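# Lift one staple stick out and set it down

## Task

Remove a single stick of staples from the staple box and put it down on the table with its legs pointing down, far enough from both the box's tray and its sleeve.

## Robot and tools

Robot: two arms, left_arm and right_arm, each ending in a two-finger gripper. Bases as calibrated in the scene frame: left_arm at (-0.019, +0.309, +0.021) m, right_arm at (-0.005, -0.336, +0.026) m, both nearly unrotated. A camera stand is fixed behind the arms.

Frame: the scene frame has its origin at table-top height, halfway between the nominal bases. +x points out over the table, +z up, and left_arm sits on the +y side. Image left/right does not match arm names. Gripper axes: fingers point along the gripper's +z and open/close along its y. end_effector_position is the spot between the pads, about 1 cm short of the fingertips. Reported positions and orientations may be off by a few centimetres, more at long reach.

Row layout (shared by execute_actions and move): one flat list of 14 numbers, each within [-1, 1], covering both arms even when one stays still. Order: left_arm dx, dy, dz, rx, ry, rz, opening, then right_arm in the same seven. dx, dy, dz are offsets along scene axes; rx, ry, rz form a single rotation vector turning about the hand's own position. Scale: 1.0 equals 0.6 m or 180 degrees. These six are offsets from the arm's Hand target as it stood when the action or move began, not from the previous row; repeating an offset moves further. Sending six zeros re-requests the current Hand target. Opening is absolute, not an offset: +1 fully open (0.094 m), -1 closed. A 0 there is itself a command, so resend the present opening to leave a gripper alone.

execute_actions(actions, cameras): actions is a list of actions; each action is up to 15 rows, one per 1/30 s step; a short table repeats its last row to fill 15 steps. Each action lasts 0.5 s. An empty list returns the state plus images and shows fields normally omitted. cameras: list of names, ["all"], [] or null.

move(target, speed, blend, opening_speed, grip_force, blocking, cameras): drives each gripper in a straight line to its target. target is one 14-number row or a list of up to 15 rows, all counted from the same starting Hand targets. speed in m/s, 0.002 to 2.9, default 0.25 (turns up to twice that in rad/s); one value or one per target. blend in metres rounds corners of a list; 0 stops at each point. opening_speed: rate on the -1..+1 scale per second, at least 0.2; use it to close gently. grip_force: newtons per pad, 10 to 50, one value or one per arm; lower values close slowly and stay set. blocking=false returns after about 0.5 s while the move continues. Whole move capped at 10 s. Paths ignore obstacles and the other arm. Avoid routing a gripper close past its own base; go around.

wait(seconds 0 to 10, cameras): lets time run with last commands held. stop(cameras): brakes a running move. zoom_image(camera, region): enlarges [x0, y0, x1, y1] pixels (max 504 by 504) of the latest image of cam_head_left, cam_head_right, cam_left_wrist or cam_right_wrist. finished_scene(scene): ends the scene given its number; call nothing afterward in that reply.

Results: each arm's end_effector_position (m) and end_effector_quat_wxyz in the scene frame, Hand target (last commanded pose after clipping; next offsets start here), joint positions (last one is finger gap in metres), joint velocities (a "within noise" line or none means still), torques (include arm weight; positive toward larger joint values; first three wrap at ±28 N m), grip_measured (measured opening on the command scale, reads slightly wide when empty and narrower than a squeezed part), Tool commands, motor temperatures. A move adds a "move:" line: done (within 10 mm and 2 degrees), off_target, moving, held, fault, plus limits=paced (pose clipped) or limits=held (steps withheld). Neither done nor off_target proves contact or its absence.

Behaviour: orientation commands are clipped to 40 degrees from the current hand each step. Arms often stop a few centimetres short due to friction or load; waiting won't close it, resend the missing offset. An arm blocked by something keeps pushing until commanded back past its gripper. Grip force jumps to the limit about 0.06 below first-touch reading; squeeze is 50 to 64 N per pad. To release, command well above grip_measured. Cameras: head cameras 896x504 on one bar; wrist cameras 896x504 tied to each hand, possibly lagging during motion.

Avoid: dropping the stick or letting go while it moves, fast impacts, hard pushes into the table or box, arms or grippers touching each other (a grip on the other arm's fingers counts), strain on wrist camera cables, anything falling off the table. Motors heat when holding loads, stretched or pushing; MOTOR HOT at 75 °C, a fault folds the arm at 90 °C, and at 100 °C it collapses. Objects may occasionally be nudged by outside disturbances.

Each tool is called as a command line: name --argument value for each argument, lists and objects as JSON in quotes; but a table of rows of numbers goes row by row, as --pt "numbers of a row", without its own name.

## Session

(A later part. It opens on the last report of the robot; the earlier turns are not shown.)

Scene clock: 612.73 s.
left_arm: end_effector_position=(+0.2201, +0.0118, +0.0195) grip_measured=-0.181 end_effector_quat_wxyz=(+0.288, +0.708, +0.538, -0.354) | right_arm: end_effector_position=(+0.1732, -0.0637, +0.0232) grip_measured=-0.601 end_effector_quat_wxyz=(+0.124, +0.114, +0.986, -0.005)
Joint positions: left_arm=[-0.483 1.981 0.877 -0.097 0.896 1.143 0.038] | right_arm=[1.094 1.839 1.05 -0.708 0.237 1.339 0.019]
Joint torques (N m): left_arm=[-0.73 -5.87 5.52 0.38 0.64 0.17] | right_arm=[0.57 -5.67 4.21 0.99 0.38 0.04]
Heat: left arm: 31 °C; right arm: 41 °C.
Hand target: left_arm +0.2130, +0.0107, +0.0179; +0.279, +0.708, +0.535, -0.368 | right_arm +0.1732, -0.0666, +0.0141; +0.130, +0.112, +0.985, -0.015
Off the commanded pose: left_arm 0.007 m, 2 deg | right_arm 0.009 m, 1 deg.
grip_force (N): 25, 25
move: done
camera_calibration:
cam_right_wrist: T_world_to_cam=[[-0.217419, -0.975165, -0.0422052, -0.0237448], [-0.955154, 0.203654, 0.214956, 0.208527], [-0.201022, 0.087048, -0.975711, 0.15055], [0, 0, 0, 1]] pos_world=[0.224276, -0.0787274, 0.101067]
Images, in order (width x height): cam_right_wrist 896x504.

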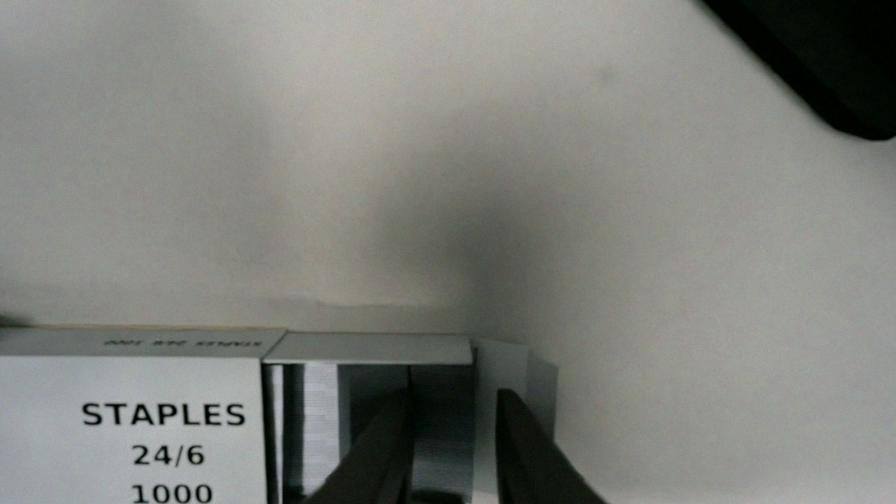

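move --target '[0,0,0,0,0,0,-0.3, 0,0,0,0,0,0,-0.82]' --speed 0.04 --opening_speed 0.2 --cameras '["cam_right_wrist"]'

zoom_image --camera "cam_right_wrist" --region '[320, 254, 600, 504]'

Scene clock: 619.20 s.
left_arm: end_effector_position=(+0.2201, +0.0119, +0.0195) grip_measured=-0.181 end_effector_quat_wxyz=(+0.288, +0.708, +0.538, -0.354) | right_arm: end_effector_position=(+0.1756, -0.0626, +0.0237) grip_measured=-0.817 end_effector_quat_wxyz=(+0.130, +0.114, +0.985, -0.003)
Joint positions: left_arm=[-0.483 1.981 0.877 -0.097 0.895 1.143 0.038] | right_arm=[1.094 1.839 1.05 -0.7 0.247 1.339 0.009]
Joint torques (N m): left_arm=[-0.7 -5.89 5.57 0.4 0.63 0.13] | right_arm=[0.55 -5.7 4.22 0.91 0.28 0.03]
Heat: left arm: 31 °C; right arm: 41 °C.
Hand target: left_arm +0.2131, +0.0108, +0.0179; +0.279, +0.708, +0.535, -0.368 | right_arm +0.1732, -0.0666, +0.0141; +0.130, +0.112, +0.985, -0.015
Off the commanded pose: left_arm 0.007 m, 2 deg | right_arm 0.011 m, 1 deg.
grip_force (N): 25, 25
move: off_target (right_arm)
camera_calibration:
cam_right_wrist: T_world_to_cam=[[-0.217527, -0.974866, -0.0481412, -0.0219446], [-0.957586, 0.203602, 0.203899, 0.21117], [-0.188972, 0.0904528, -0.977808, 0.149586], [0, 0, 0, 1]] pos_world=[0.225707, -0.0779181, 0.102152]
Images, in order (width x height): cam_right_wrist 896x504.

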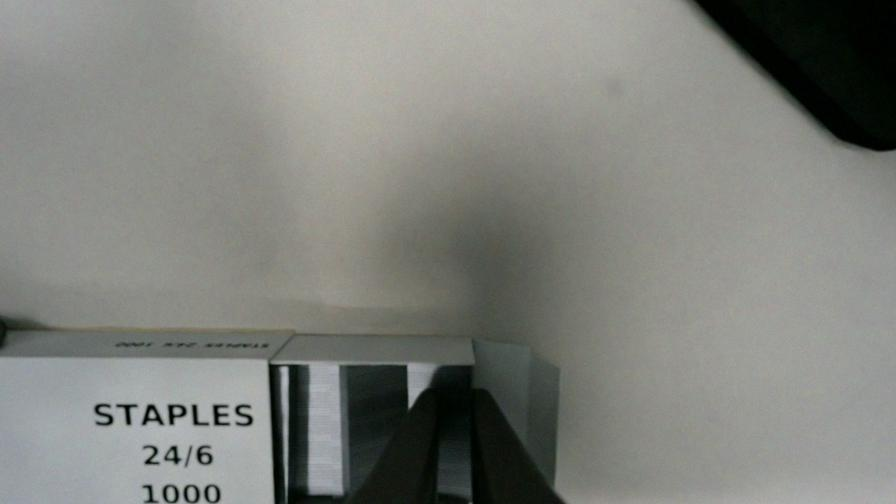

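Scaled by 1.800 from the camera's 896x504 image, which has a finer 1280x720 frame.

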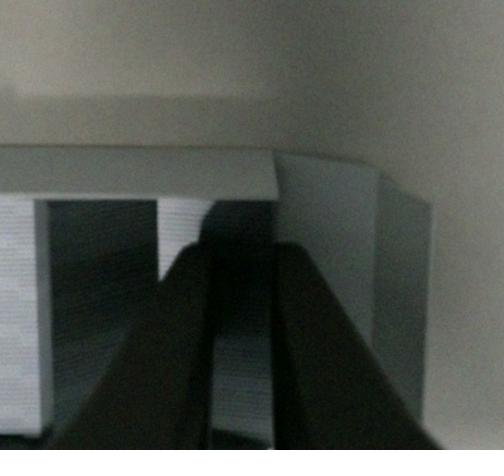

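move --pt "0 0 0 0 0 0 -0.3 0 0 0.0 0 0 0 -0.6" --pt "0 0 0 0 0 0 -0.3 0 0 -0.008 0 0 0 -0.6" --speed 0.03 --opening_speed 1 --cameras '["cam_right_wrist"]'

zoom_image --camera "cam_right_wrist" --region '[320, 254, 600, 504]'

Scene clock: 625.50 s.
left_arm: end_effector_position=(+0.2201, +0.0119, +0.0195) grip_measured=-0.181 end_effector_quat_wxyz=(+0.288, +0.708, +0.538, -0.354) | right_arm: end_effector_position=(+0.1760, -0.0630, +0.0231) grip_measured=-0.601 end_effector_quat_wxyz=(+0.131, +0.114, +0.985, -0.003)
Joint positions: left_arm=[-0.483 1.981 0.877 -0.097 0.895 1.143 0.038] | right_arm=[1.094 1.84 1.047 -0.696 0.25 1.339 0.019]
Joint torques (N m): left_arm=[-0.62 -5.91 5.57 0.4 0.64 0.14] | right_arm=[0.54 -5.08 3.77 1.1 0.23 0.04]
Heat: left arm: 31 °C; right arm: 41 °C.
Hand target: left_arm +0.2131, +0.0108, +0.0179; +0.279, +0.708, +0.535, -0.368 | right_arm +0.1732, -0.0666, +0.0093; +0.130, +0.112, +0.985, -0.015
Off the commanded pose: left_arm 0.007 m, 2 deg | right_arm 0.015 m, 1 deg.
grip_force (N): 25, 25
move: off_target (right_arm)
camera_calibration:
cam_right_wrist: T_world_to_cam=[[-0.217608, -0.974864, -0.0478241, -0.0222322], [-0.958116, 0.204009, 0.200982, 0.21198], [-0.186174, 0.0895563, -0.978427, 0.148524], [0, 0, 0, 1]] pos_world=[0.225915, -0.0782205, 0.101652]
Images, in order (width x height): cam_right_wrist 896x504.

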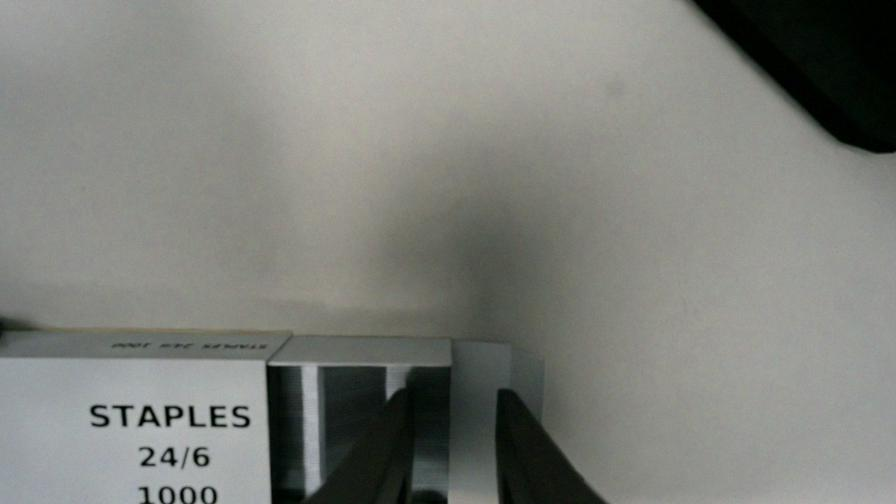

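Scaled by 1.800 from the camera's 896x504 image, which has a finer 1280x720 frame.

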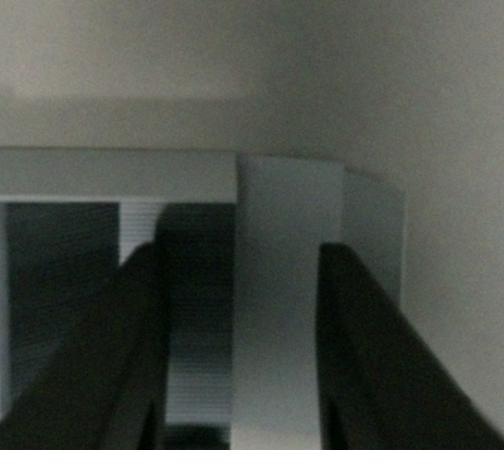

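move --target '[0,0,0,0,0,0,-0.3, -0.003,0.03,0.09,0,0,0,-1]' --speed 0.06 --grip_force '[25,50]' --cameras '["cam_right_wrist"]'

zoom_image --camera "cam_right_wrist" --region '[320, 230, 600, 480]'

Scene clock: 640.67 s.
left_arm: end_effector_position=(+0.2201, +0.0119, +0.0195) grip_measured=-0.181 end_effector_quat_wxyz=(+0.288, +0.708, +0.538, -0.354) | right_arm: end_effector_position=(+0.1715, -0.0520, +0.0558) grip_measured=-0.981 end_effector_quat_wxyz=(+0.125, +0.113, +0.986, -0.020)
Joint positions: left_arm=[-0.483 1.981 0.877 -0.097 0.895 1.143 0.038] | right_arm=[1.12 1.84 1.196 -0.887 0.25 1.367 0.001]
Joint torques (N m): left_arm=[-0.64 -5.93 5.55 0.4 0.67 0.13] | right_arm=[0.77 -8.35 6.69 0.46 0.26 0.04]
Heat: left arm: 31 °C; right arm: 40 °C.
Hand target: left_arm +0.2131, +0.0108, +0.0179; +0.279, +0.708, +0.535, -0.368 | right_arm +0.1714, -0.0485, +0.0633; +0.130, +0.112, +0.985, -0.015
Off the commanded pose: left_arm 0.007 m, 2 deg | right_arm 0.008 m, 1 deg.
grip_force (N): 25, 50
move: done
camera_calibration:
cam_right_wrist: T_world_to_cam=[[-0.218793, -0.975676, -0.0136508, -0.0126775], [-0.954652, 0.211141, 0.209904, 0.198124], [-0.201916, 0.0589572, -0.977627, 0.179805], [0, 0, 0, 1]] pos_world=[0.222671, -0.0648021, 0.134022]
Images, in order (width x height): cam_right_wrist 896x504.

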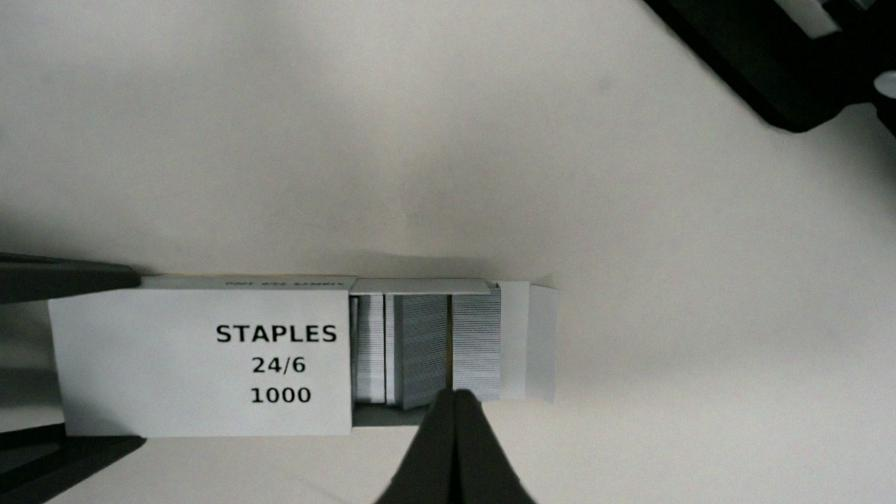

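Scaled by 1.800 from the camera's 896x504 image, which has a finer 1280x720 frame.

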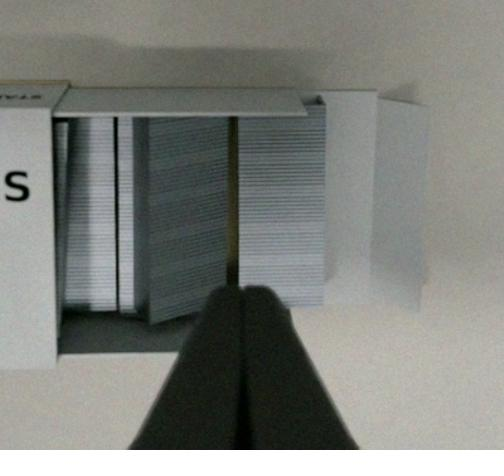

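move --pt "0 0 0 0 0 0 -0.3 0.003 -0.0175 -0.05 0 0 0 -1" --pt "0 0 0 0 0 0 -0.3 0.003 -0.0175 -0.077 0 0 0 -1" --speed 0.05 --cameras '["cam_right_wrist"]'

zoom_image --camera "cam_right_wrist" --region '[320, 254, 600, 504]'

Scene clock: 651.93 s.
left_arm: end_effector_position=(+0.2201, +0.0119, +0.0195) grip_measured=-0.181 end_effector_quat_wxyz=(+0.288, +0.708, +0.538, -0.354) | right_arm: end_effector_position=(+0.1706, -0.0569, +0.0238) grip_measured=-0.981 end_effector_quat_wxyz=(+0.128, +0.111, +0.985, -0.011)
Joint positions: left_arm=[-0.483 1.981 0.877 -0.097 0.895 1.143 0.038] | right_arm=[1.117 1.862 1.082 -0.73 0.25 1.359 0.001]
Joint torques (N m): left_arm=[-0.65 -5.96 5.52 0.38 0.67 0.15] | right_arm=[-0.76 -6.35 4.52 0.95 0.24 -0.06]
Heat: left arm: 31 °C; right arm: 41 °C.
Hand target: left_arm +0.2131, +0.0108, +0.0179; +0.279, +0.708, +0.535, -0.368 | right_arm +0.1733, -0.0591, +0.0171; +0.130, +0.112, +0.985, -0.015
Off the commanded pose: left_arm 0.007 m, 2 deg | right_arm 0.007 m, 1 deg.
grip_force (N): 25, 50
move: done
camera_calibration:
cam_right_wrist: T_world_to_cam=[[-0.214021, -0.976304, -0.0320244, -0.0184918], [-0.95733, 0.203119, 0.205575, 0.205033], [-0.194199, 0.0746554, -0.978117, 0.148169], [0, 0, 0, 1]] pos_world=[0.221101, -0.0707613, 0.102184]
Images, in order (width x height): cam_right_wrist 896x504.

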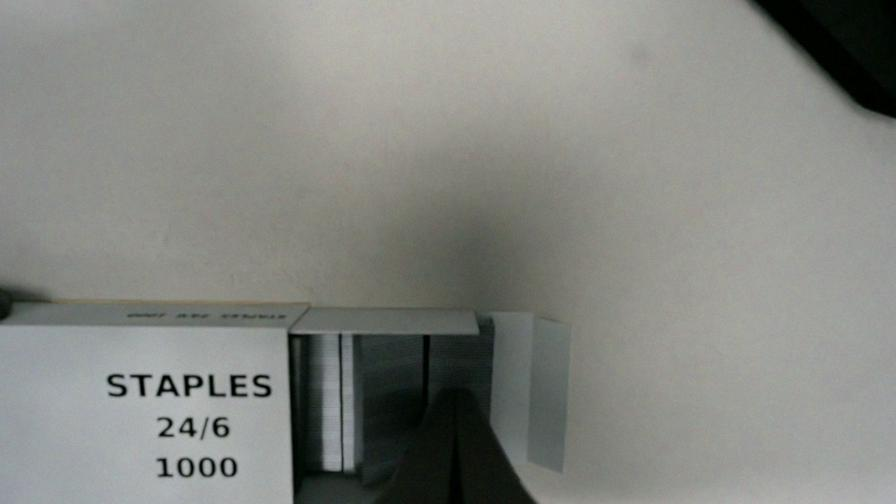

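Scaled by 1.800 from the camera's 896x504 image, which has a finer 1280x720 frame.

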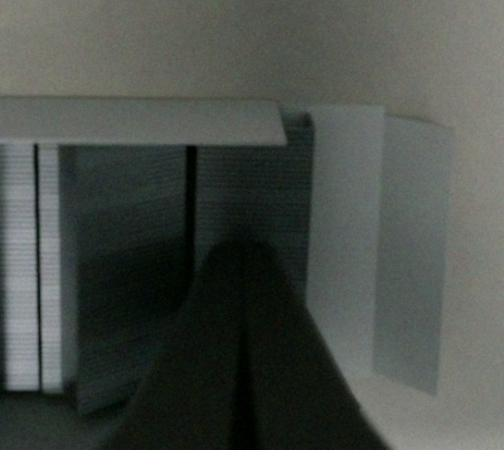

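move --target '[0,0,0,0,0,0,-0.3, -0.008,-0.035,-0.005,0,0,0,-1]' --speed 0.03 --cameras '["cam_right_wrist"]'

zoom_image --camera "cam_right_wrist" --region '[320, 254, 600, 504]'

Scene clock: 656.40 s.
left_arm: end_effector_position=(+0.2201, +0.0119, +0.0195) grip_measured=-0.181 end_effector_quat_wxyz=(+0.288, +0.708, +0.538, -0.354) | right_arm: end_effector_position=(+0.1714, -0.0610, +0.0227) grip_measured=-0.981 end_effector_quat_wxyz=(+0.138, +0.111, +0.984, +0.014)
Joint positions: left_arm=[-0.483 1.981 0.877 -0.097 0.895 1.143 0.038] | right_arm=[1.111 1.811 1.003 -0.646 0.253 1.346 0.001]
Joint torques (N m): left_arm=[-0.64 -5.94 5.63 0.38 0.66 0.14] | right_arm=[-1.55 -6.82 3.21 0.55 0.2 -0.09]
Heat: left arm: 31 °C; right arm: 41 °C.
Hand target: left_arm +0.2131, +0.0108, +0.0179; +0.279, +0.708, +0.535, -0.368 | right_arm +0.1684, -0.0800, +0.0141; +0.130, +0.112, +0.985, -0.015
Off the commanded pose: left_arm 0.007 m, 2 deg | right_arm 0.021 m, 3 deg.
grip_force (N): 25, 50
move: off_target (right_arm)
camera_calibration:
cam_right_wrist: T_world_to_cam=[[-0.206202, -0.975061, -0.082076, -0.0224677], [-0.963691, 0.187821, 0.189797, 0.207468], [-0.169648, 0.118232, -0.978387, 0.146063], [0, 0, 0, 1]] pos_world=[0.220082, -0.0781436, 0.101685]
Images, in order (width x height): cam_right_wrist 896x504.

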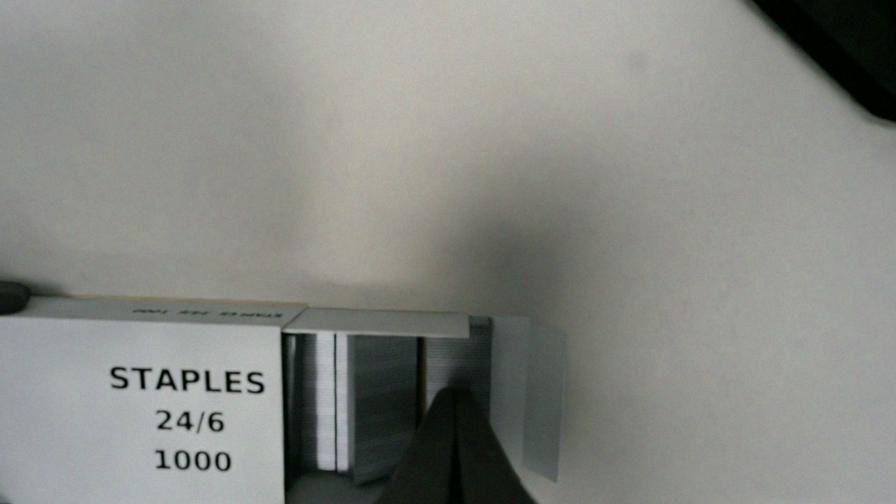

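Scaled by 1.800 from the camera's 896x504 image, which has a finer 1280x720 frame.

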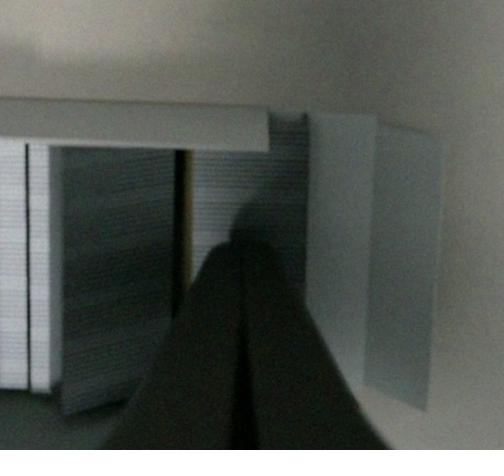

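move --target '[0,0,0,0,0,0,-0.3, 0,-0.01,0.017,0,0,0,-1]' --speed 0.03 --cameras '["cam_right_wrist"]'

zoom_image --camera "cam_right_wrist" --region '[320, 254, 600, 504]'

Scene clock: 660.50 s.
left_arm: end_effector_position=(+0.2201, +0.0119, +0.0195) grip_measured=-0.181 end_effector_quat_wxyz=(+0.288, +0.708, +0.538, -0.354) | right_arm: end_effector_position=(+0.1707, -0.0727, +0.0232) grip_measured=-0.981 end_effector_quat_wxyz=(+0.133, +0.112, +0.985, +0.002)
Joint positions: left_arm=[-0.483 1.981 0.877 -0.097 0.895 1.143 0.038] | right_arm=[1.095 1.793 0.985 -0.669 0.25 1.335 0.001]
Joint torques (N m): left_arm=[-0.66 -5.94 5.5 0.37 0.64 0.14] | right_arm=[-0.96 -8.25 4.05 0.4 0.23 -0.07]
Heat: left arm: 31 °C; right arm: 40 °C.
Hand target: left_arm +0.2131, +0.0108, +0.0179; +0.279, +0.708, +0.535, -0.368 | right_arm +0.1685, -0.0861, +0.0243; +0.130, +0.112, +0.985, -0.015
Off the commanded pose: left_arm 0.007 m, 2 deg | right_arm 0.014 m, 2 deg.
grip_force (N): 25, 50
move: off_target (right_arm)
camera_calibration:
cam_right_wrist: T_world_to_cam=[[-0.212363, -0.975449, -0.0583201, -0.0335894], [-0.96014, 0.197186, 0.198112, 0.208811], [-0.181748, 0.0980671, -0.978443, 0.148459], [0, 0, 0, 1]] pos_world=[0.220337, -0.0884983, 0.101931]
Images, in order (width x height): cam_right_wrist 896x504.

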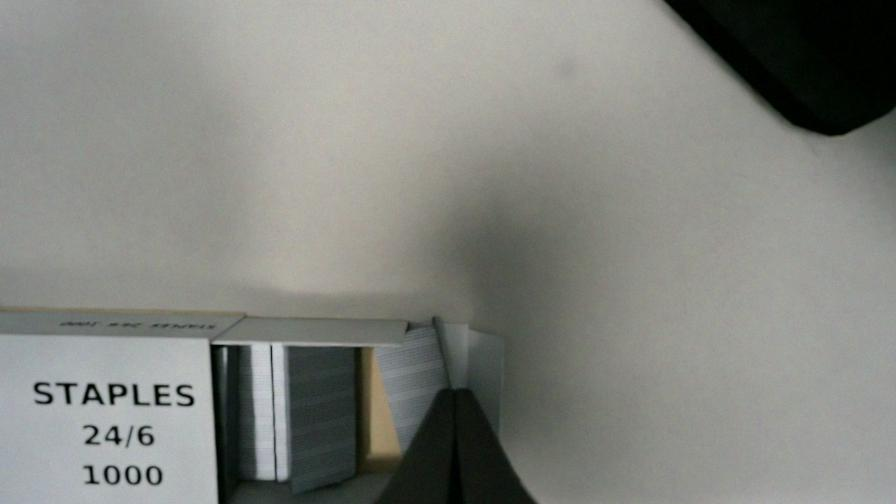

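Scaled by 1.800 from the camera's 896x504 image, which has a finer 1280x720 frame.

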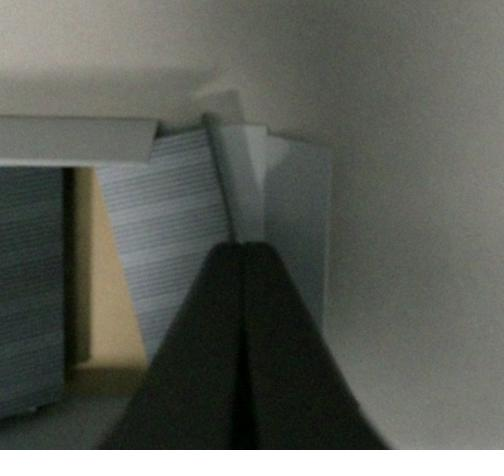

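move --target '[0,0,0,0,0,0,-0.3, -0.002,-0.03,0,0,0,0,-1]' --speed 0.03 --cameras '["cam_right_wrist"]'

zoom_image --camera "cam_right_wrist" --region '[320, 254, 600, 504]'

Scene clock: 665.50 s.
left_arm: end_effector_position=(+0.2201, +0.0119, +0.0195) grip_measured=-0.181 end_effector_quat_wxyz=(+0.288, +0.708, +0.538, -0.354) | right_arm: end_effector_position=(+0.1660, -0.0996, +0.0200) grip_measured=-0.981 end_effector_quat_wxyz=(+0.127, +0.110, +0.986, -0.016)
Joint positions: left_arm=[-0.483 1.981 0.877 -0.097 0.895 1.143 0.038] | right_arm=[1.069 1.739 0.906 -0.675 0.249 1.309 0.001]
Joint torques (N m): left_arm=[-0.55 -5.91 5.57 0.41 0.63 0.13] | right_arm=[-0.87 -8.16 4.37 0.61 0.22 -0.04]
Heat: left arm: 31 °C; right arm: 40 °C.
Hand target: left_arm +0.2131, +0.0108, +0.0179; +0.279, +0.708, +0.535, -0.368 | right_arm +0.1672, -0.1040, +0.0243; +0.130, +0.112, +0.985, -0.015
Off the commanded pose: left_arm 0.007 m, 2 deg | right_arm 0.006 m, 0 deg.
grip_force (N): 25, 50
move: done
camera_calibration:
cam_right_wrist: T_world_to_cam=[[-0.21335, -0.976734, -0.0217103, -0.0616762], [-0.956909, 0.204436, 0.206228, 0.210197], [-0.196992, 0.0647737, -0.978263, 0.146272], [0, 0, 0, 1]] pos_world=[0.216795, -0.112688, 0.0984049]
Images, in order (width x height): cam_right_wrist 896x504.

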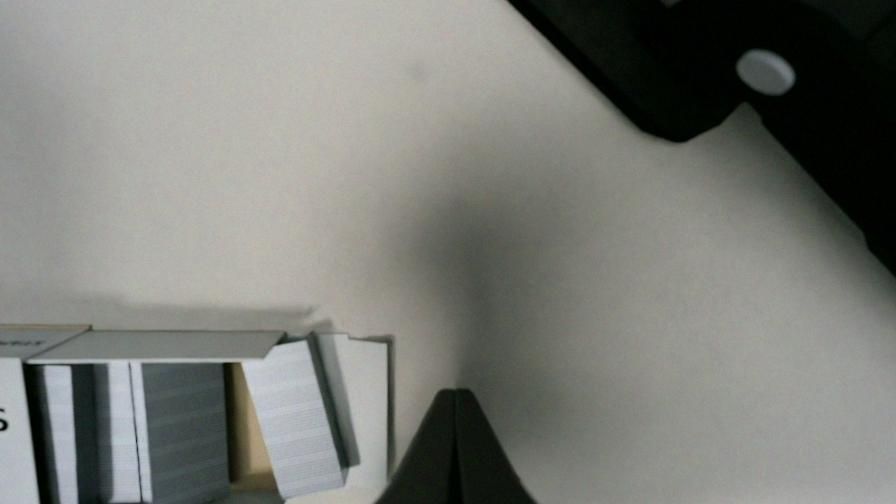

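Scaled by 1.800 from the camera's 896x504 image, which has a finer 1280x720 frame.

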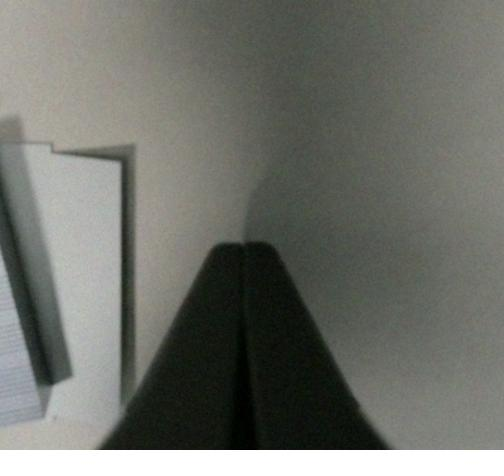

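move --pt "0 0 0 0 0 0 -0.3 0 0 0.045 0 0 0 -1" --pt "0 0 0 0 0 0 -0.3 0.006 0.058 0.045 0 0 0.089 -0.55" --speed 0.08 --cameras '["cam_right_wrist"]'

zoom_image --camera "cam_right_wrist" --region '[320, 230, 600, 480]'

Scene clock: 678.03 s.
left_arm: end_effector_position=(+0.2201, +0.0119, +0.0195) grip_measured=-0.181 end_effector_quat_wxyz=(+0.288, +0.708, +0.538, -0.354) | right_arm: end_effector_position=(+0.1687, -0.0780, +0.0500) grip_measured=-0.551 end_effector_quat_wxyz=(+0.126, -0.021, +0.992, -0.004)
Joint positions: left_arm=[-0.483 1.981 0.877 -0.097 0.895 1.143 0.038] | right_arm=[1.08 1.704 1.003 -0.756 0.226 1.049 0.021]
Joint torques (N m): left_arm=[-0.65 -6.02 5.42 0.39 0.6 0.14] | right_arm=[0.75 -5.48 6.84 0.96 0.19 -0.05]
Heat: left arm: 31 °C; right arm: 40 °C.
Hand target: left_arm +0.2131, +0.0108, +0.0179; +0.279, +0.708, +0.535, -0.368 | right_arm +0.1709, -0.0692, +0.0513; +0.131, -0.026, +0.991, +0.003
Off the commanded pose: left_arm 0.007 m, 2 deg | right_arm 0.009 m, 1 deg.
grip_force (N): 25, 50
move: done
camera_calibration:
cam_right_wrist: T_world_to_cam=[[0.048628, -0.998743, -0.0121268, -0.0857563], [-0.976124, -0.050093, 0.211359, 0.185368], [-0.211701, 0.00155926, -0.977333, 0.172352], [0, 0, 0, 1]] pos_world=[0.2216, -0.0766316, 0.128226]
Images, in order (width x height): cam_right_wrist 896x504.

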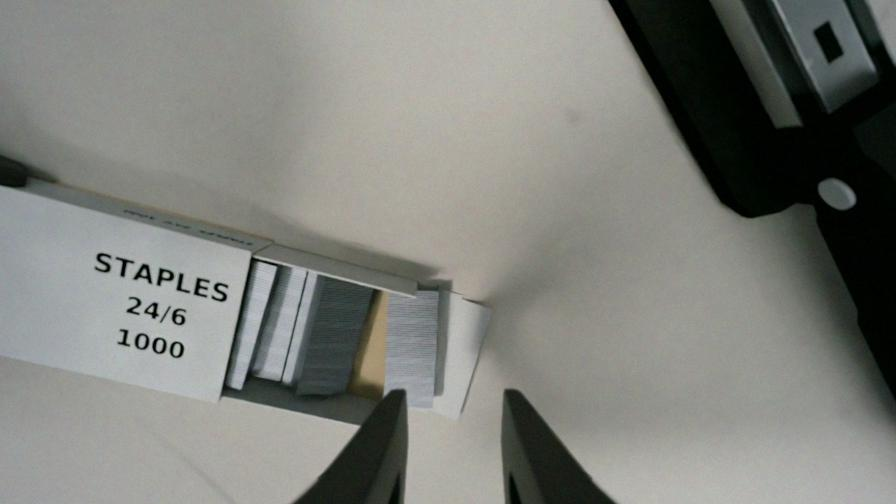

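Scaled by 1.800 from the camera's 896x504 image, which has a finer 1280x720 frame.

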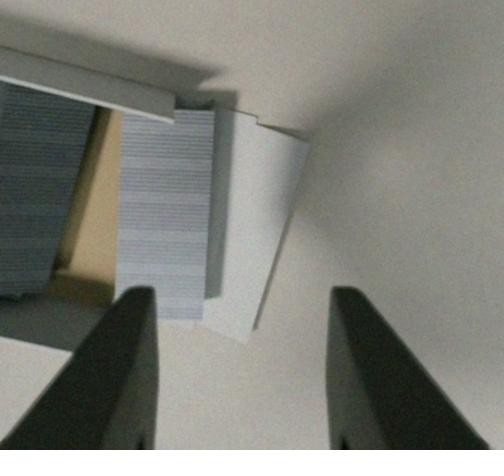

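move --pt "0 0 0 0 0 0 -0.3 0.002 0.017 -0.008 0 0 0 -0.55" --pt "0 0 0 0 0 0 -0.3 0.002 0.014 -0.03 0 0 0 -0.55" --speed 0.06 --cameras '["cam_right_wrist"]'

zoom_image --camera "cam_right_wrist" --region '[320, 230, 600, 480]'

Scene clock: 683.57 s.
left_arm: end_effector_position=(+0.2201, +0.0119, +0.0195) grip_measured=-0.181 end_effector_quat_wxyz=(+0.288, +0.708, +0.538, -0.354) | right_arm: end_effector_position=(+0.1737, -0.0601, +0.0391) grip_measured=-0.551 end_effector_quat_wxyz=(+0.131, -0.025, +0.991, +0.008)
Joint positions: left_arm=[-0.483 1.981 0.877 -0.097 0.895 1.143 0.038] | right_arm=[1.091 1.767 1.026 -0.691 0.226 1.05 0.021]
Joint torques (N m): left_arm=[-0.66 -6.15 5.53 0.41 0.64 0.15] | right_arm=[0.53 -5.97 4.77 0.98 0.21 0.03]
Heat: left arm: 31 °C; right arm: 40 °C.
Hand target: left_arm +0.2131, +0.0108, +0.0179; +0.279, +0.708, +0.535, -0.368 | right_arm +0.1721, -0.0608, +0.0334; +0.131, -0.026, +0.991, +0.003
Off the commanded pose: left_arm 0.007 m, 2 deg | right_arm 0.006 m, 1 deg.
grip_force (N): 25, 50
move: done
camera_calibration:
cam_right_wrist: T_world_to_cam=[[0.0591899, -0.997675, -0.0337956, -0.0691145], [-0.977798, -0.0647616, 0.199293, 0.193367], [-0.201018, 0.0212492, -0.979357, 0.162098], [0, 0, 0, 1]] pos_world=[0.225749, -0.0598755, 0.117879]
Images, in order (width x height): cam_right_wrist 896x504.

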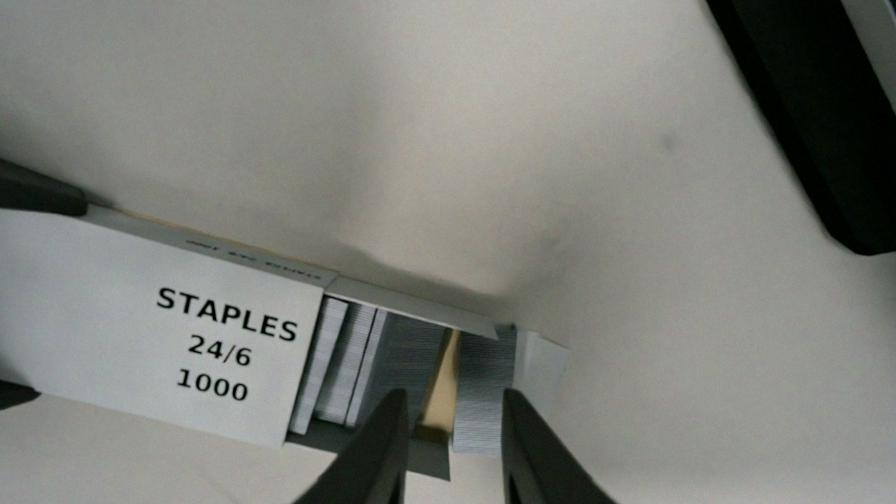

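Scaled by 1.800 from the camera's 896x504 image, which has a finer 1280x720 frame.

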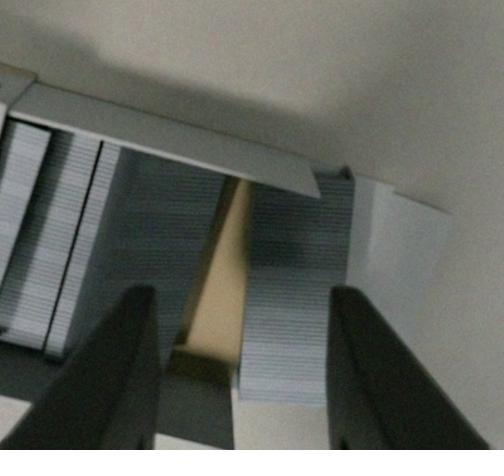

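move --pt "0 0 0 0 0 0 -0.3 0.0 -0.010 0 0 0 0 -0.55" --pt "0 0 0 0 0 0 -0.3 0.0 -0.010 -0.015 0 0 0 -0.55" --speed 0.05 --cameras '["cam_right_wrist"]'

zoom_image --camera "cam_right_wrist" --region '[320, 230, 600, 480]'

Scene clock: 688.13 s.
left_arm: end_effector_position=(+0.2201, +0.0119, +0.0195) grip_measured=-0.181 end_effector_quat_wxyz=(+0.288, +0.708, +0.538, -0.354) | right_arm: end_effector_position=(+0.1715, -0.0645, +0.0299) grip_measured=-0.551 end_effector_quat_wxyz=(+0.132, -0.025, +0.991, +0.009)
Joint positions: left_arm=[-0.483 1.981 0.877 -0.097 0.895 1.143 0.038] | right_arm=[1.091 1.767 0.984 -0.648 0.225 1.049 0.021]
Joint torques (N m): left_arm=[-0.54 -5.93 5.52 0.37 0.64 0.1] | right_arm=[-0.34 -5.9 4.66 1.06 0.19 -0.06]
Heat: left arm: 31 °C; right arm: 40 °C.
Hand target: left_arm +0.2131, +0.0108, +0.0179; +0.279, +0.708, +0.535, -0.368 | right_arm +0.1720, -0.0668, +0.0244; +0.131, -0.026, +0.991, +0.003
Off the commanded pose: left_arm 0.007 m, 2 deg | right_arm 0.006 m, 1 deg.
grip_force (N): 25, 50
move: done
camera_calibration:
cam_right_wrist: T_world_to_cam=[[0.0600532, -0.997576, -0.0351586, -0.0738105], [-0.977803, -0.065873, 0.1989, 0.192616], [-0.200734, 0.0224336, -0.979389, 0.152833], [0, 0, 0, 1]] pos_world=[0.223452, -0.064372, 0.108776]
Images, in order (width x height): cam_right_wrist 896x504.

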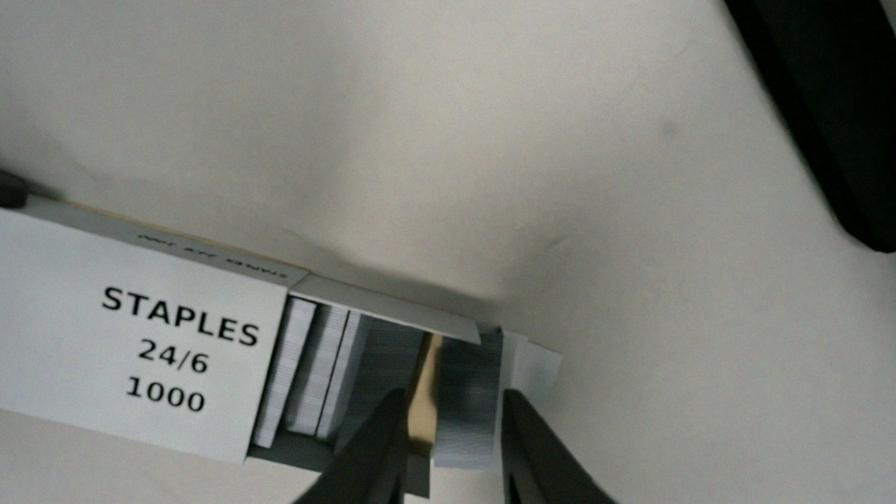

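Scaled by 1.800 from the camera's 896x504 image, which has a finer 1280x720 frame.

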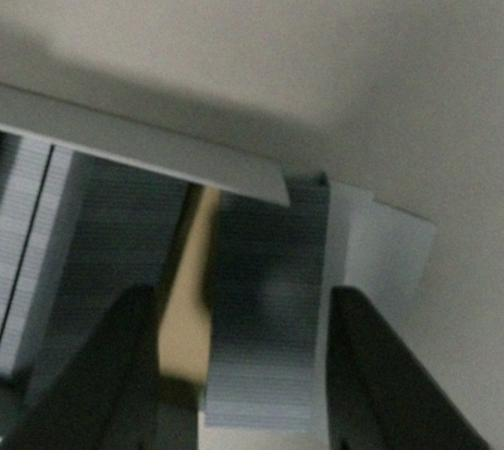

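move --pt "0 0 0 0 0 0 -0.3 0.002 -0.0065 0 0 0 0 -0.55" --pt "0 0 0 0 0 0 -0.3 0.002 -0.0065 -0.017 0 0 0 -0.55" --speed 0.04 --cameras '["cam_right_wrist"]'

zoom_image --camera "cam_right_wrist" --region '[320, 254, 600, 504]'

Scene clock: 699.30 s.
left_arm: end_effector_position=(+0.2200, +0.0119, +0.0194) grip_measured=-0.181 end_effector_quat_wxyz=(+0.288, +0.708, +0.538, -0.354) | right_arm: end_effector_position=(+0.1717, -0.0676, +0.0198) grip_measured=-0.551 end_effector_quat_wxyz=(+0.132, -0.027, +0.991, +0.009)
Joint positions: left_arm=[-0.483 1.981 0.877 -0.097 0.895 1.143 0.038] | right_arm=[1.085 1.779 0.951 -0.601 0.224 1.04 0.021]
Joint torques (N m): left_arm=[-0.66 -5.94 5.49 0.38 0.65 0.13] | right_arm=[-0.75 -5.83 4.56 1.04 0.19 -0.06]
Heat: left arm: 31 °C; right arm: 40 °C.
Hand target: left_arm +0.2130, +0.0108, +0.0179; +0.278, +0.708, +0.535, -0.368 | right_arm +0.1732, -0.0707, +0.0141; +0.131, -0.026, +0.991, +0.003
Off the commanded pose: left_arm 0.007 m, 2 deg | right_arm 0.007 m, 1 deg.
grip_force (N): 25, 50
move: done
camera_calibration:
cam_right_wrist: T_world_to_cam=[[0.0640726, -0.997335, -0.0349007, -0.0778842], [-0.977544, -0.0697596, 0.198848, 0.194349], [-0.200753, 0.0213763, -0.979409, 0.142883], [0, 0, 0, 1]] pos_world=[0.22366, -0.0671732, 0.0985768]
Images, in order (width x height): cam_right_wrist 896x504.

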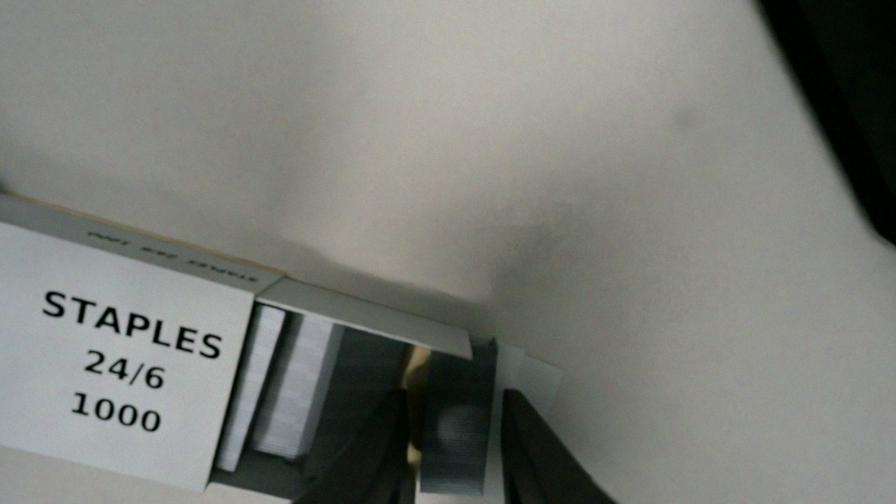

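Scaled by 1.800 from the camera's 896x504 image, which has a finer 1280x720 frame.

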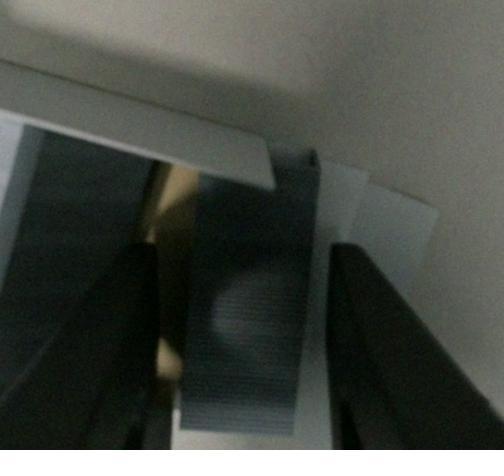

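move --target '[0,0,0,0,0,0,-0.3, 0,0,0,0,0,0,-0.85]' --speed 0.04 --opening_speed 0.25 --grip_force '[25,25]' --cameras '["cam_right_wrist"]'

zoom_image --camera "cam_right_wrist" --region '[320, 254, 600, 504]'

Scene clock: 704.03 s.
left_arm: end_effector_position=(+0.2200, +0.0119, +0.0194) grip_measured=-0.181 end_effector_quat_wxyz=(+0.288, +0.708, +0.538, -0.354) | right_arm: end_effector_position=(+0.1718, -0.0673, +0.0199) grip_measured=-0.704 end_effector_quat_wxyz=(+0.132, -0.027, +0.991, +0.009)
Joint positions: left_arm=[-0.483 1.981 0.877 -0.097 0.895 1.143 0.038] | right_arm=[1.085 1.779 0.951 -0.6 0.224 1.04 0.014]
Joint torques (N m): left_arm=[-0.59 -5.98 5.52 0.37 0.61 0.1] | right_arm=[-0.75 -5.83 4.57 1.03 0.19 -0.06]
Heat: left arm: 31 °C; right arm: 40 °C.
Hand target: left_arm +0.2130, +0.0108, +0.0179; +0.278, +0.708, +0.535, -0.368 | right_arm +0.1732, -0.0707, +0.0141; +0.131, -0.026, +0.991, +0.003
Off the commanded pose: left_arm 0.007 m, 2 deg | right_arm 0.007 m, 1 deg.
grip_force (N): 25, 25
move: done
camera_calibration:
cam_right_wrist: T_world_to_cam=[[0.0641019, -0.997298, -0.0358876, -0.0776852], [-0.977642, -0.069974, 0.198294, 0.194401], [-0.20027, 0.0223741, -0.979485, 0.142944], [0, 0, 0, 1]] pos_world=[0.223661, -0.0670705, 0.0986747]
Images, in order (width x height): cam_right_wrist 896x504.

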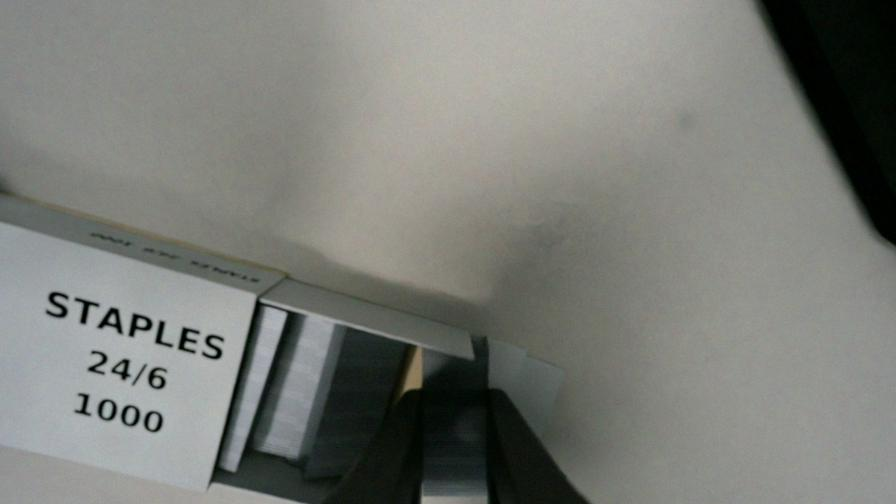

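Scaled by 1.800 from the camera's 896x504 image, which has a finer 1280x720 frame.

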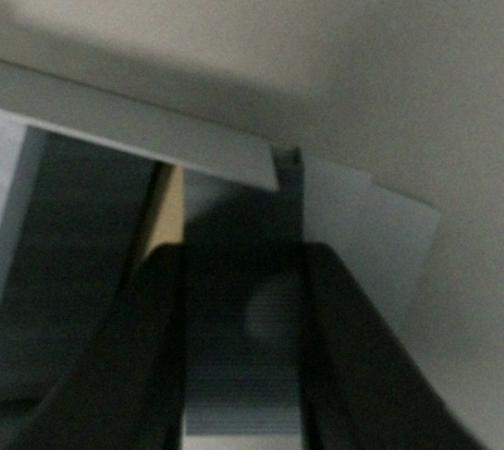

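move --target '[0,0,0,0,0,0,-0.3, 0,-0.01,0.1,0,0,0,-0.85]' --speed 0.06 --cameras '["cam_right_wrist","cam_head_right"]'

zoom_image --camera "cam_right_wrist" --region '[320, 254, 600, 504]'

Scene clock: 709.40 s.
left_arm: end_effector_position=(+0.2200, +0.0119, +0.0194) grip_measured=-0.181 end_effector_quat_wxyz=(+0.288, +0.708, +0.538, -0.354) | right_arm: end_effector_position=(+0.1685, -0.0789, +0.0632) grip_measured=-0.704 end_effector_quat_wxyz=(+0.124, -0.030, +0.992, -0.006)
Joint positions: left_arm=[-0.483 1.981 0.877 -0.097 0.895 1.143 0.038] | right_arm=[1.078 1.683 1.037 -0.816 0.223 1.03 0.014]
Joint torques (N m): left_arm=[-0.79 -5.97 5.55 0.39 0.62 0.12] | right_arm=[-0.94 -8.06 6.83 0.68 0.19 -0.05]
Heat: left arm: 31 °C; right arm: 40 °C.
Hand target: left_arm +0.2130, +0.0108, +0.0179; +0.278, +0.708, +0.535, -0.368 | right_arm +0.1733, -0.0767, +0.0742; +0.131, -0.026, +0.991, +0.003
Off the commanded pose: left_arm 0.007 m, 2 deg | right_arm 0.012 m, 1 deg.
grip_force (N): 25, 25
move: off_target (right_arm)
camera_calibration:
cam_right_wrist: T_world_to_cam=[[0.0653828, -0.99785, -0.00457952, -0.0897352], [-0.974262, -0.0648281, 0.215897, 0.180516], [-0.21573, -0.00965433, -0.976405, 0.184889], [0, 0, 0, 1]] pos_world=[0.221623, -0.0760548, 0.141142]
Images, in order (width x height): cam_head_right 896x504, cam_right_wrist 896x504.

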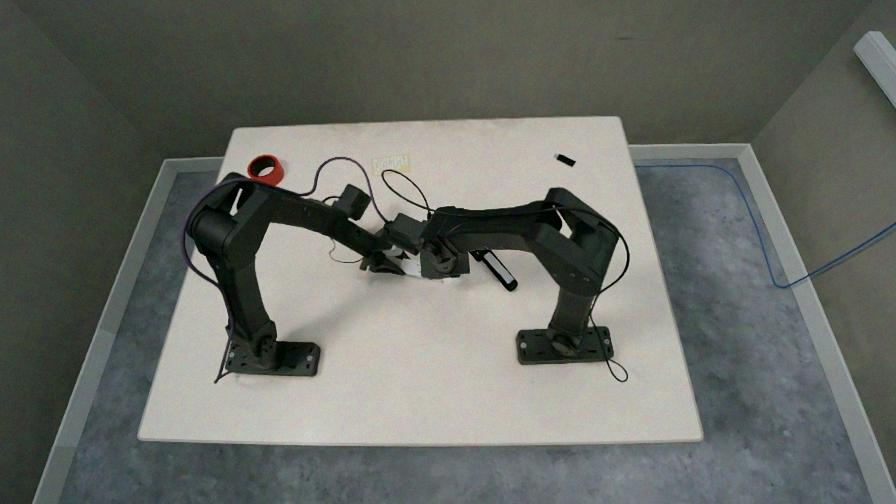

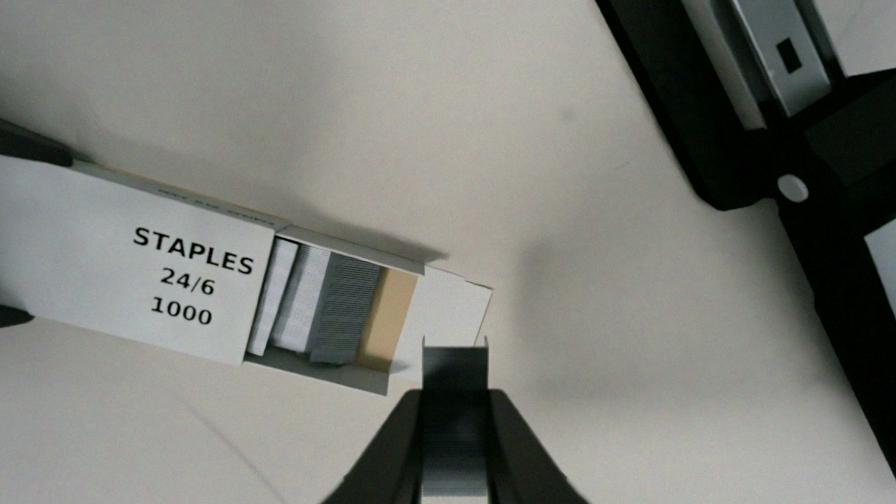

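Scaled by 1.800 from the camera's 896x504 image, which has a finer 1280x720 frame.

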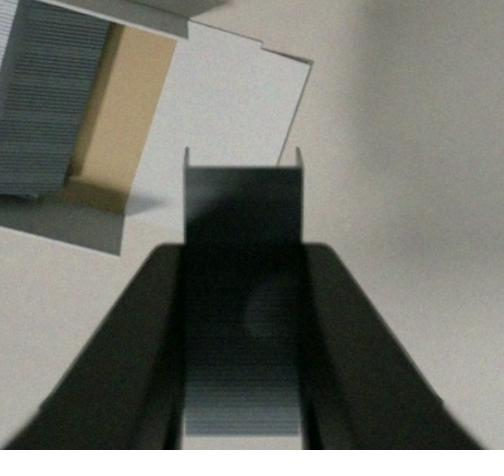

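move --target '[0,0,0,0,0,0,-0.3, -0.089,-0.125,0.02,0,0,0,-0.85]' --speed 0.1 --cameras '["cam_right_wrist","cam_head_right"]'

Scene clock: 719.90 s.
left_arm: end_effector_position=(+0.2200, +0.0119, +0.0194) grip_measured=-0.181 end_effector_quat_wxyz=(+0.288, +0.708, +0.538, -0.354) | right_arm: end_effector_position=(+0.1221, -0.1470, +0.0853) grip_measured=-0.704 end_effector_quat_wxyz=(+0.127, -0.025, +0.992, +0.008)
Joint positions: left_arm=[-0.483 1.981 0.877 -0.097 0.895 1.143 0.038] | right_arm=[1.125 1.308 0.784 -0.92 0.223 1.085 0.014]
Joint torques (N m): left_arm=[-0.57 -6.04 5.46 0.4 0.64 0.12] | right_arm=[0.83 -4.63 5.11 0.69 0.29 0.04]
Heat: left arm: 30 °C; right arm: 40 °C.
Hand target: left_arm +0.2130, +0.0108, +0.0179; +0.278, +0.708, +0.535, -0.368 | right_arm +0.1199, -0.1518, +0.0861; +0.131, -0.026, +0.991, +0.003
Off the commanded pose: left_arm 0.007 m, 2 deg | right_arm 0.005 m, 1 deg.
grip_force (N): 25, 25
move: done
camera_calibration:
cam_right_wrist: T_world_to_cam=[[0.0592904, -0.997647, -0.0344395, -0.151152], [-0.976161, -0.0651606, 0.207037, 0.127112], [-0.208794, 0.0213432, -0.977727, 0.199649], [0, 0, 0, 1]] pos_world=[0.174729, -0.146775, 0.16368]
Images, in order (width x height): cam_head_right 896x504, cam_right_wrist 896x504.

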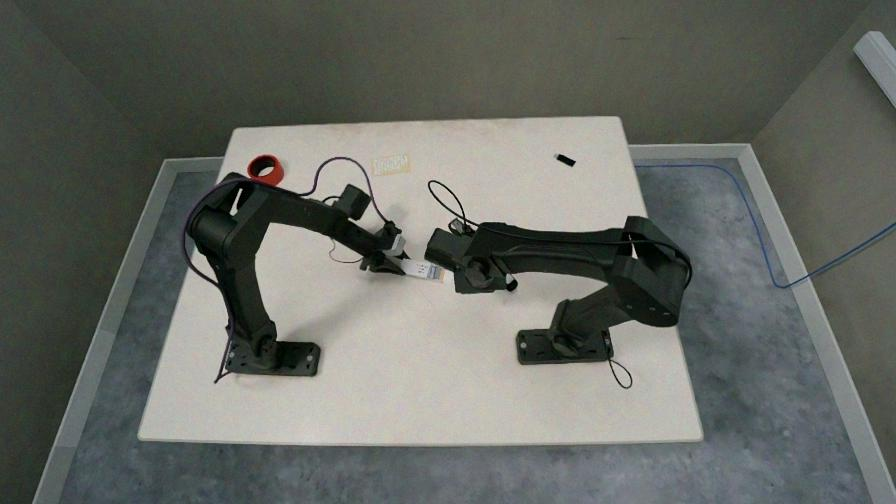

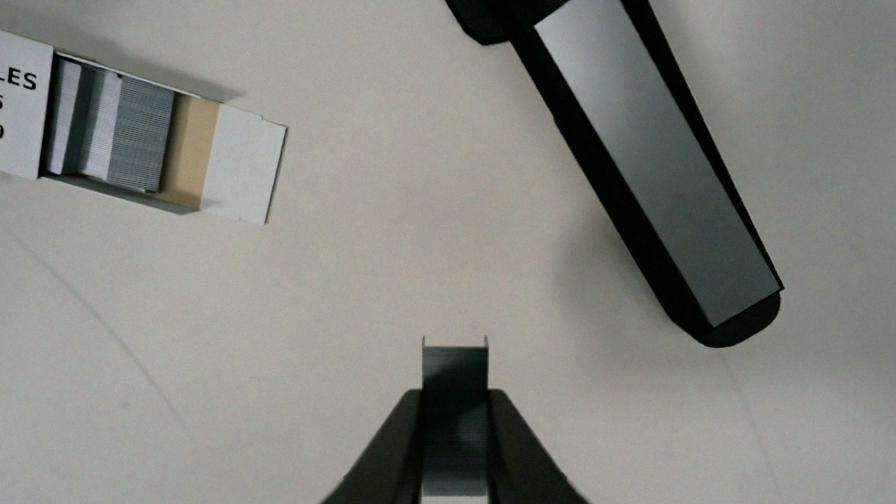

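move --target '[0,0,0,0,0,0,-0.3, 0,0,-0.1,0,0,0,-0.85]' --speed 0.06 --cameras '["cam_right_wrist"]'

Scene clock: 723.13 s.
left_arm: end_effector_position=(+0.2200, +0.0119, +0.0194) grip_measured=-0.181 end_effector_quat_wxyz=(+0.288, +0.708, +0.538, -0.354) | right_arm: end_effector_position=(+0.1202, -0.1513, +0.0288) grip_measured=-0.704 end_effector_quat_wxyz=(+0.126, -0.024, +0.992, +0.006)
Joint positions: left_arm=[-0.483 1.981 0.877 -0.097 0.895 1.143 0.038] | right_arm=[1.125 1.4 0.608 -0.656 0.223 1.087 0.014]
Joint torques (N m): left_arm=[-0.65 -5.97 5.6 0.37 0.63 0.12] | right_arm=[0.88 -3.08 4.68 0.97 0.29 0.05]
Heat: left arm: 30 °C; right arm: 40 °C.
Hand target: left_arm +0.2130, +0.0108, +0.0179; +0.278, +0.708, +0.535, -0.368 | right_arm +0.1199, -0.1518, +0.0262; +0.131, -0.026, +0.991, +0.003
Off the commanded pose: left_arm 0.007 m, 2 deg | right_arm 0.003 m, 1 deg.
grip_force (N): 25, 25
move: done
camera_calibration:
cam_right_wrist: T_world_to_cam=[[0.0578546, -0.997853, -0.0307121, -0.157279], [-0.975865, -0.063015, 0.209086, 0.13687], [-0.210572, 0.0178742, -0.977415, 0.143681], [0, 0, 0, 1]] pos_world=[0.172921, -0.150885, 0.106988]
Images, in order (width x height): cam_right_wrist 896x504.

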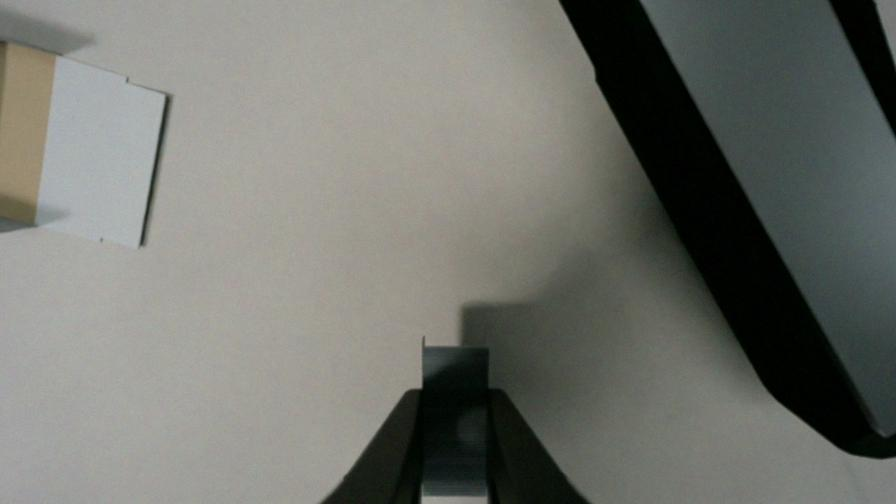

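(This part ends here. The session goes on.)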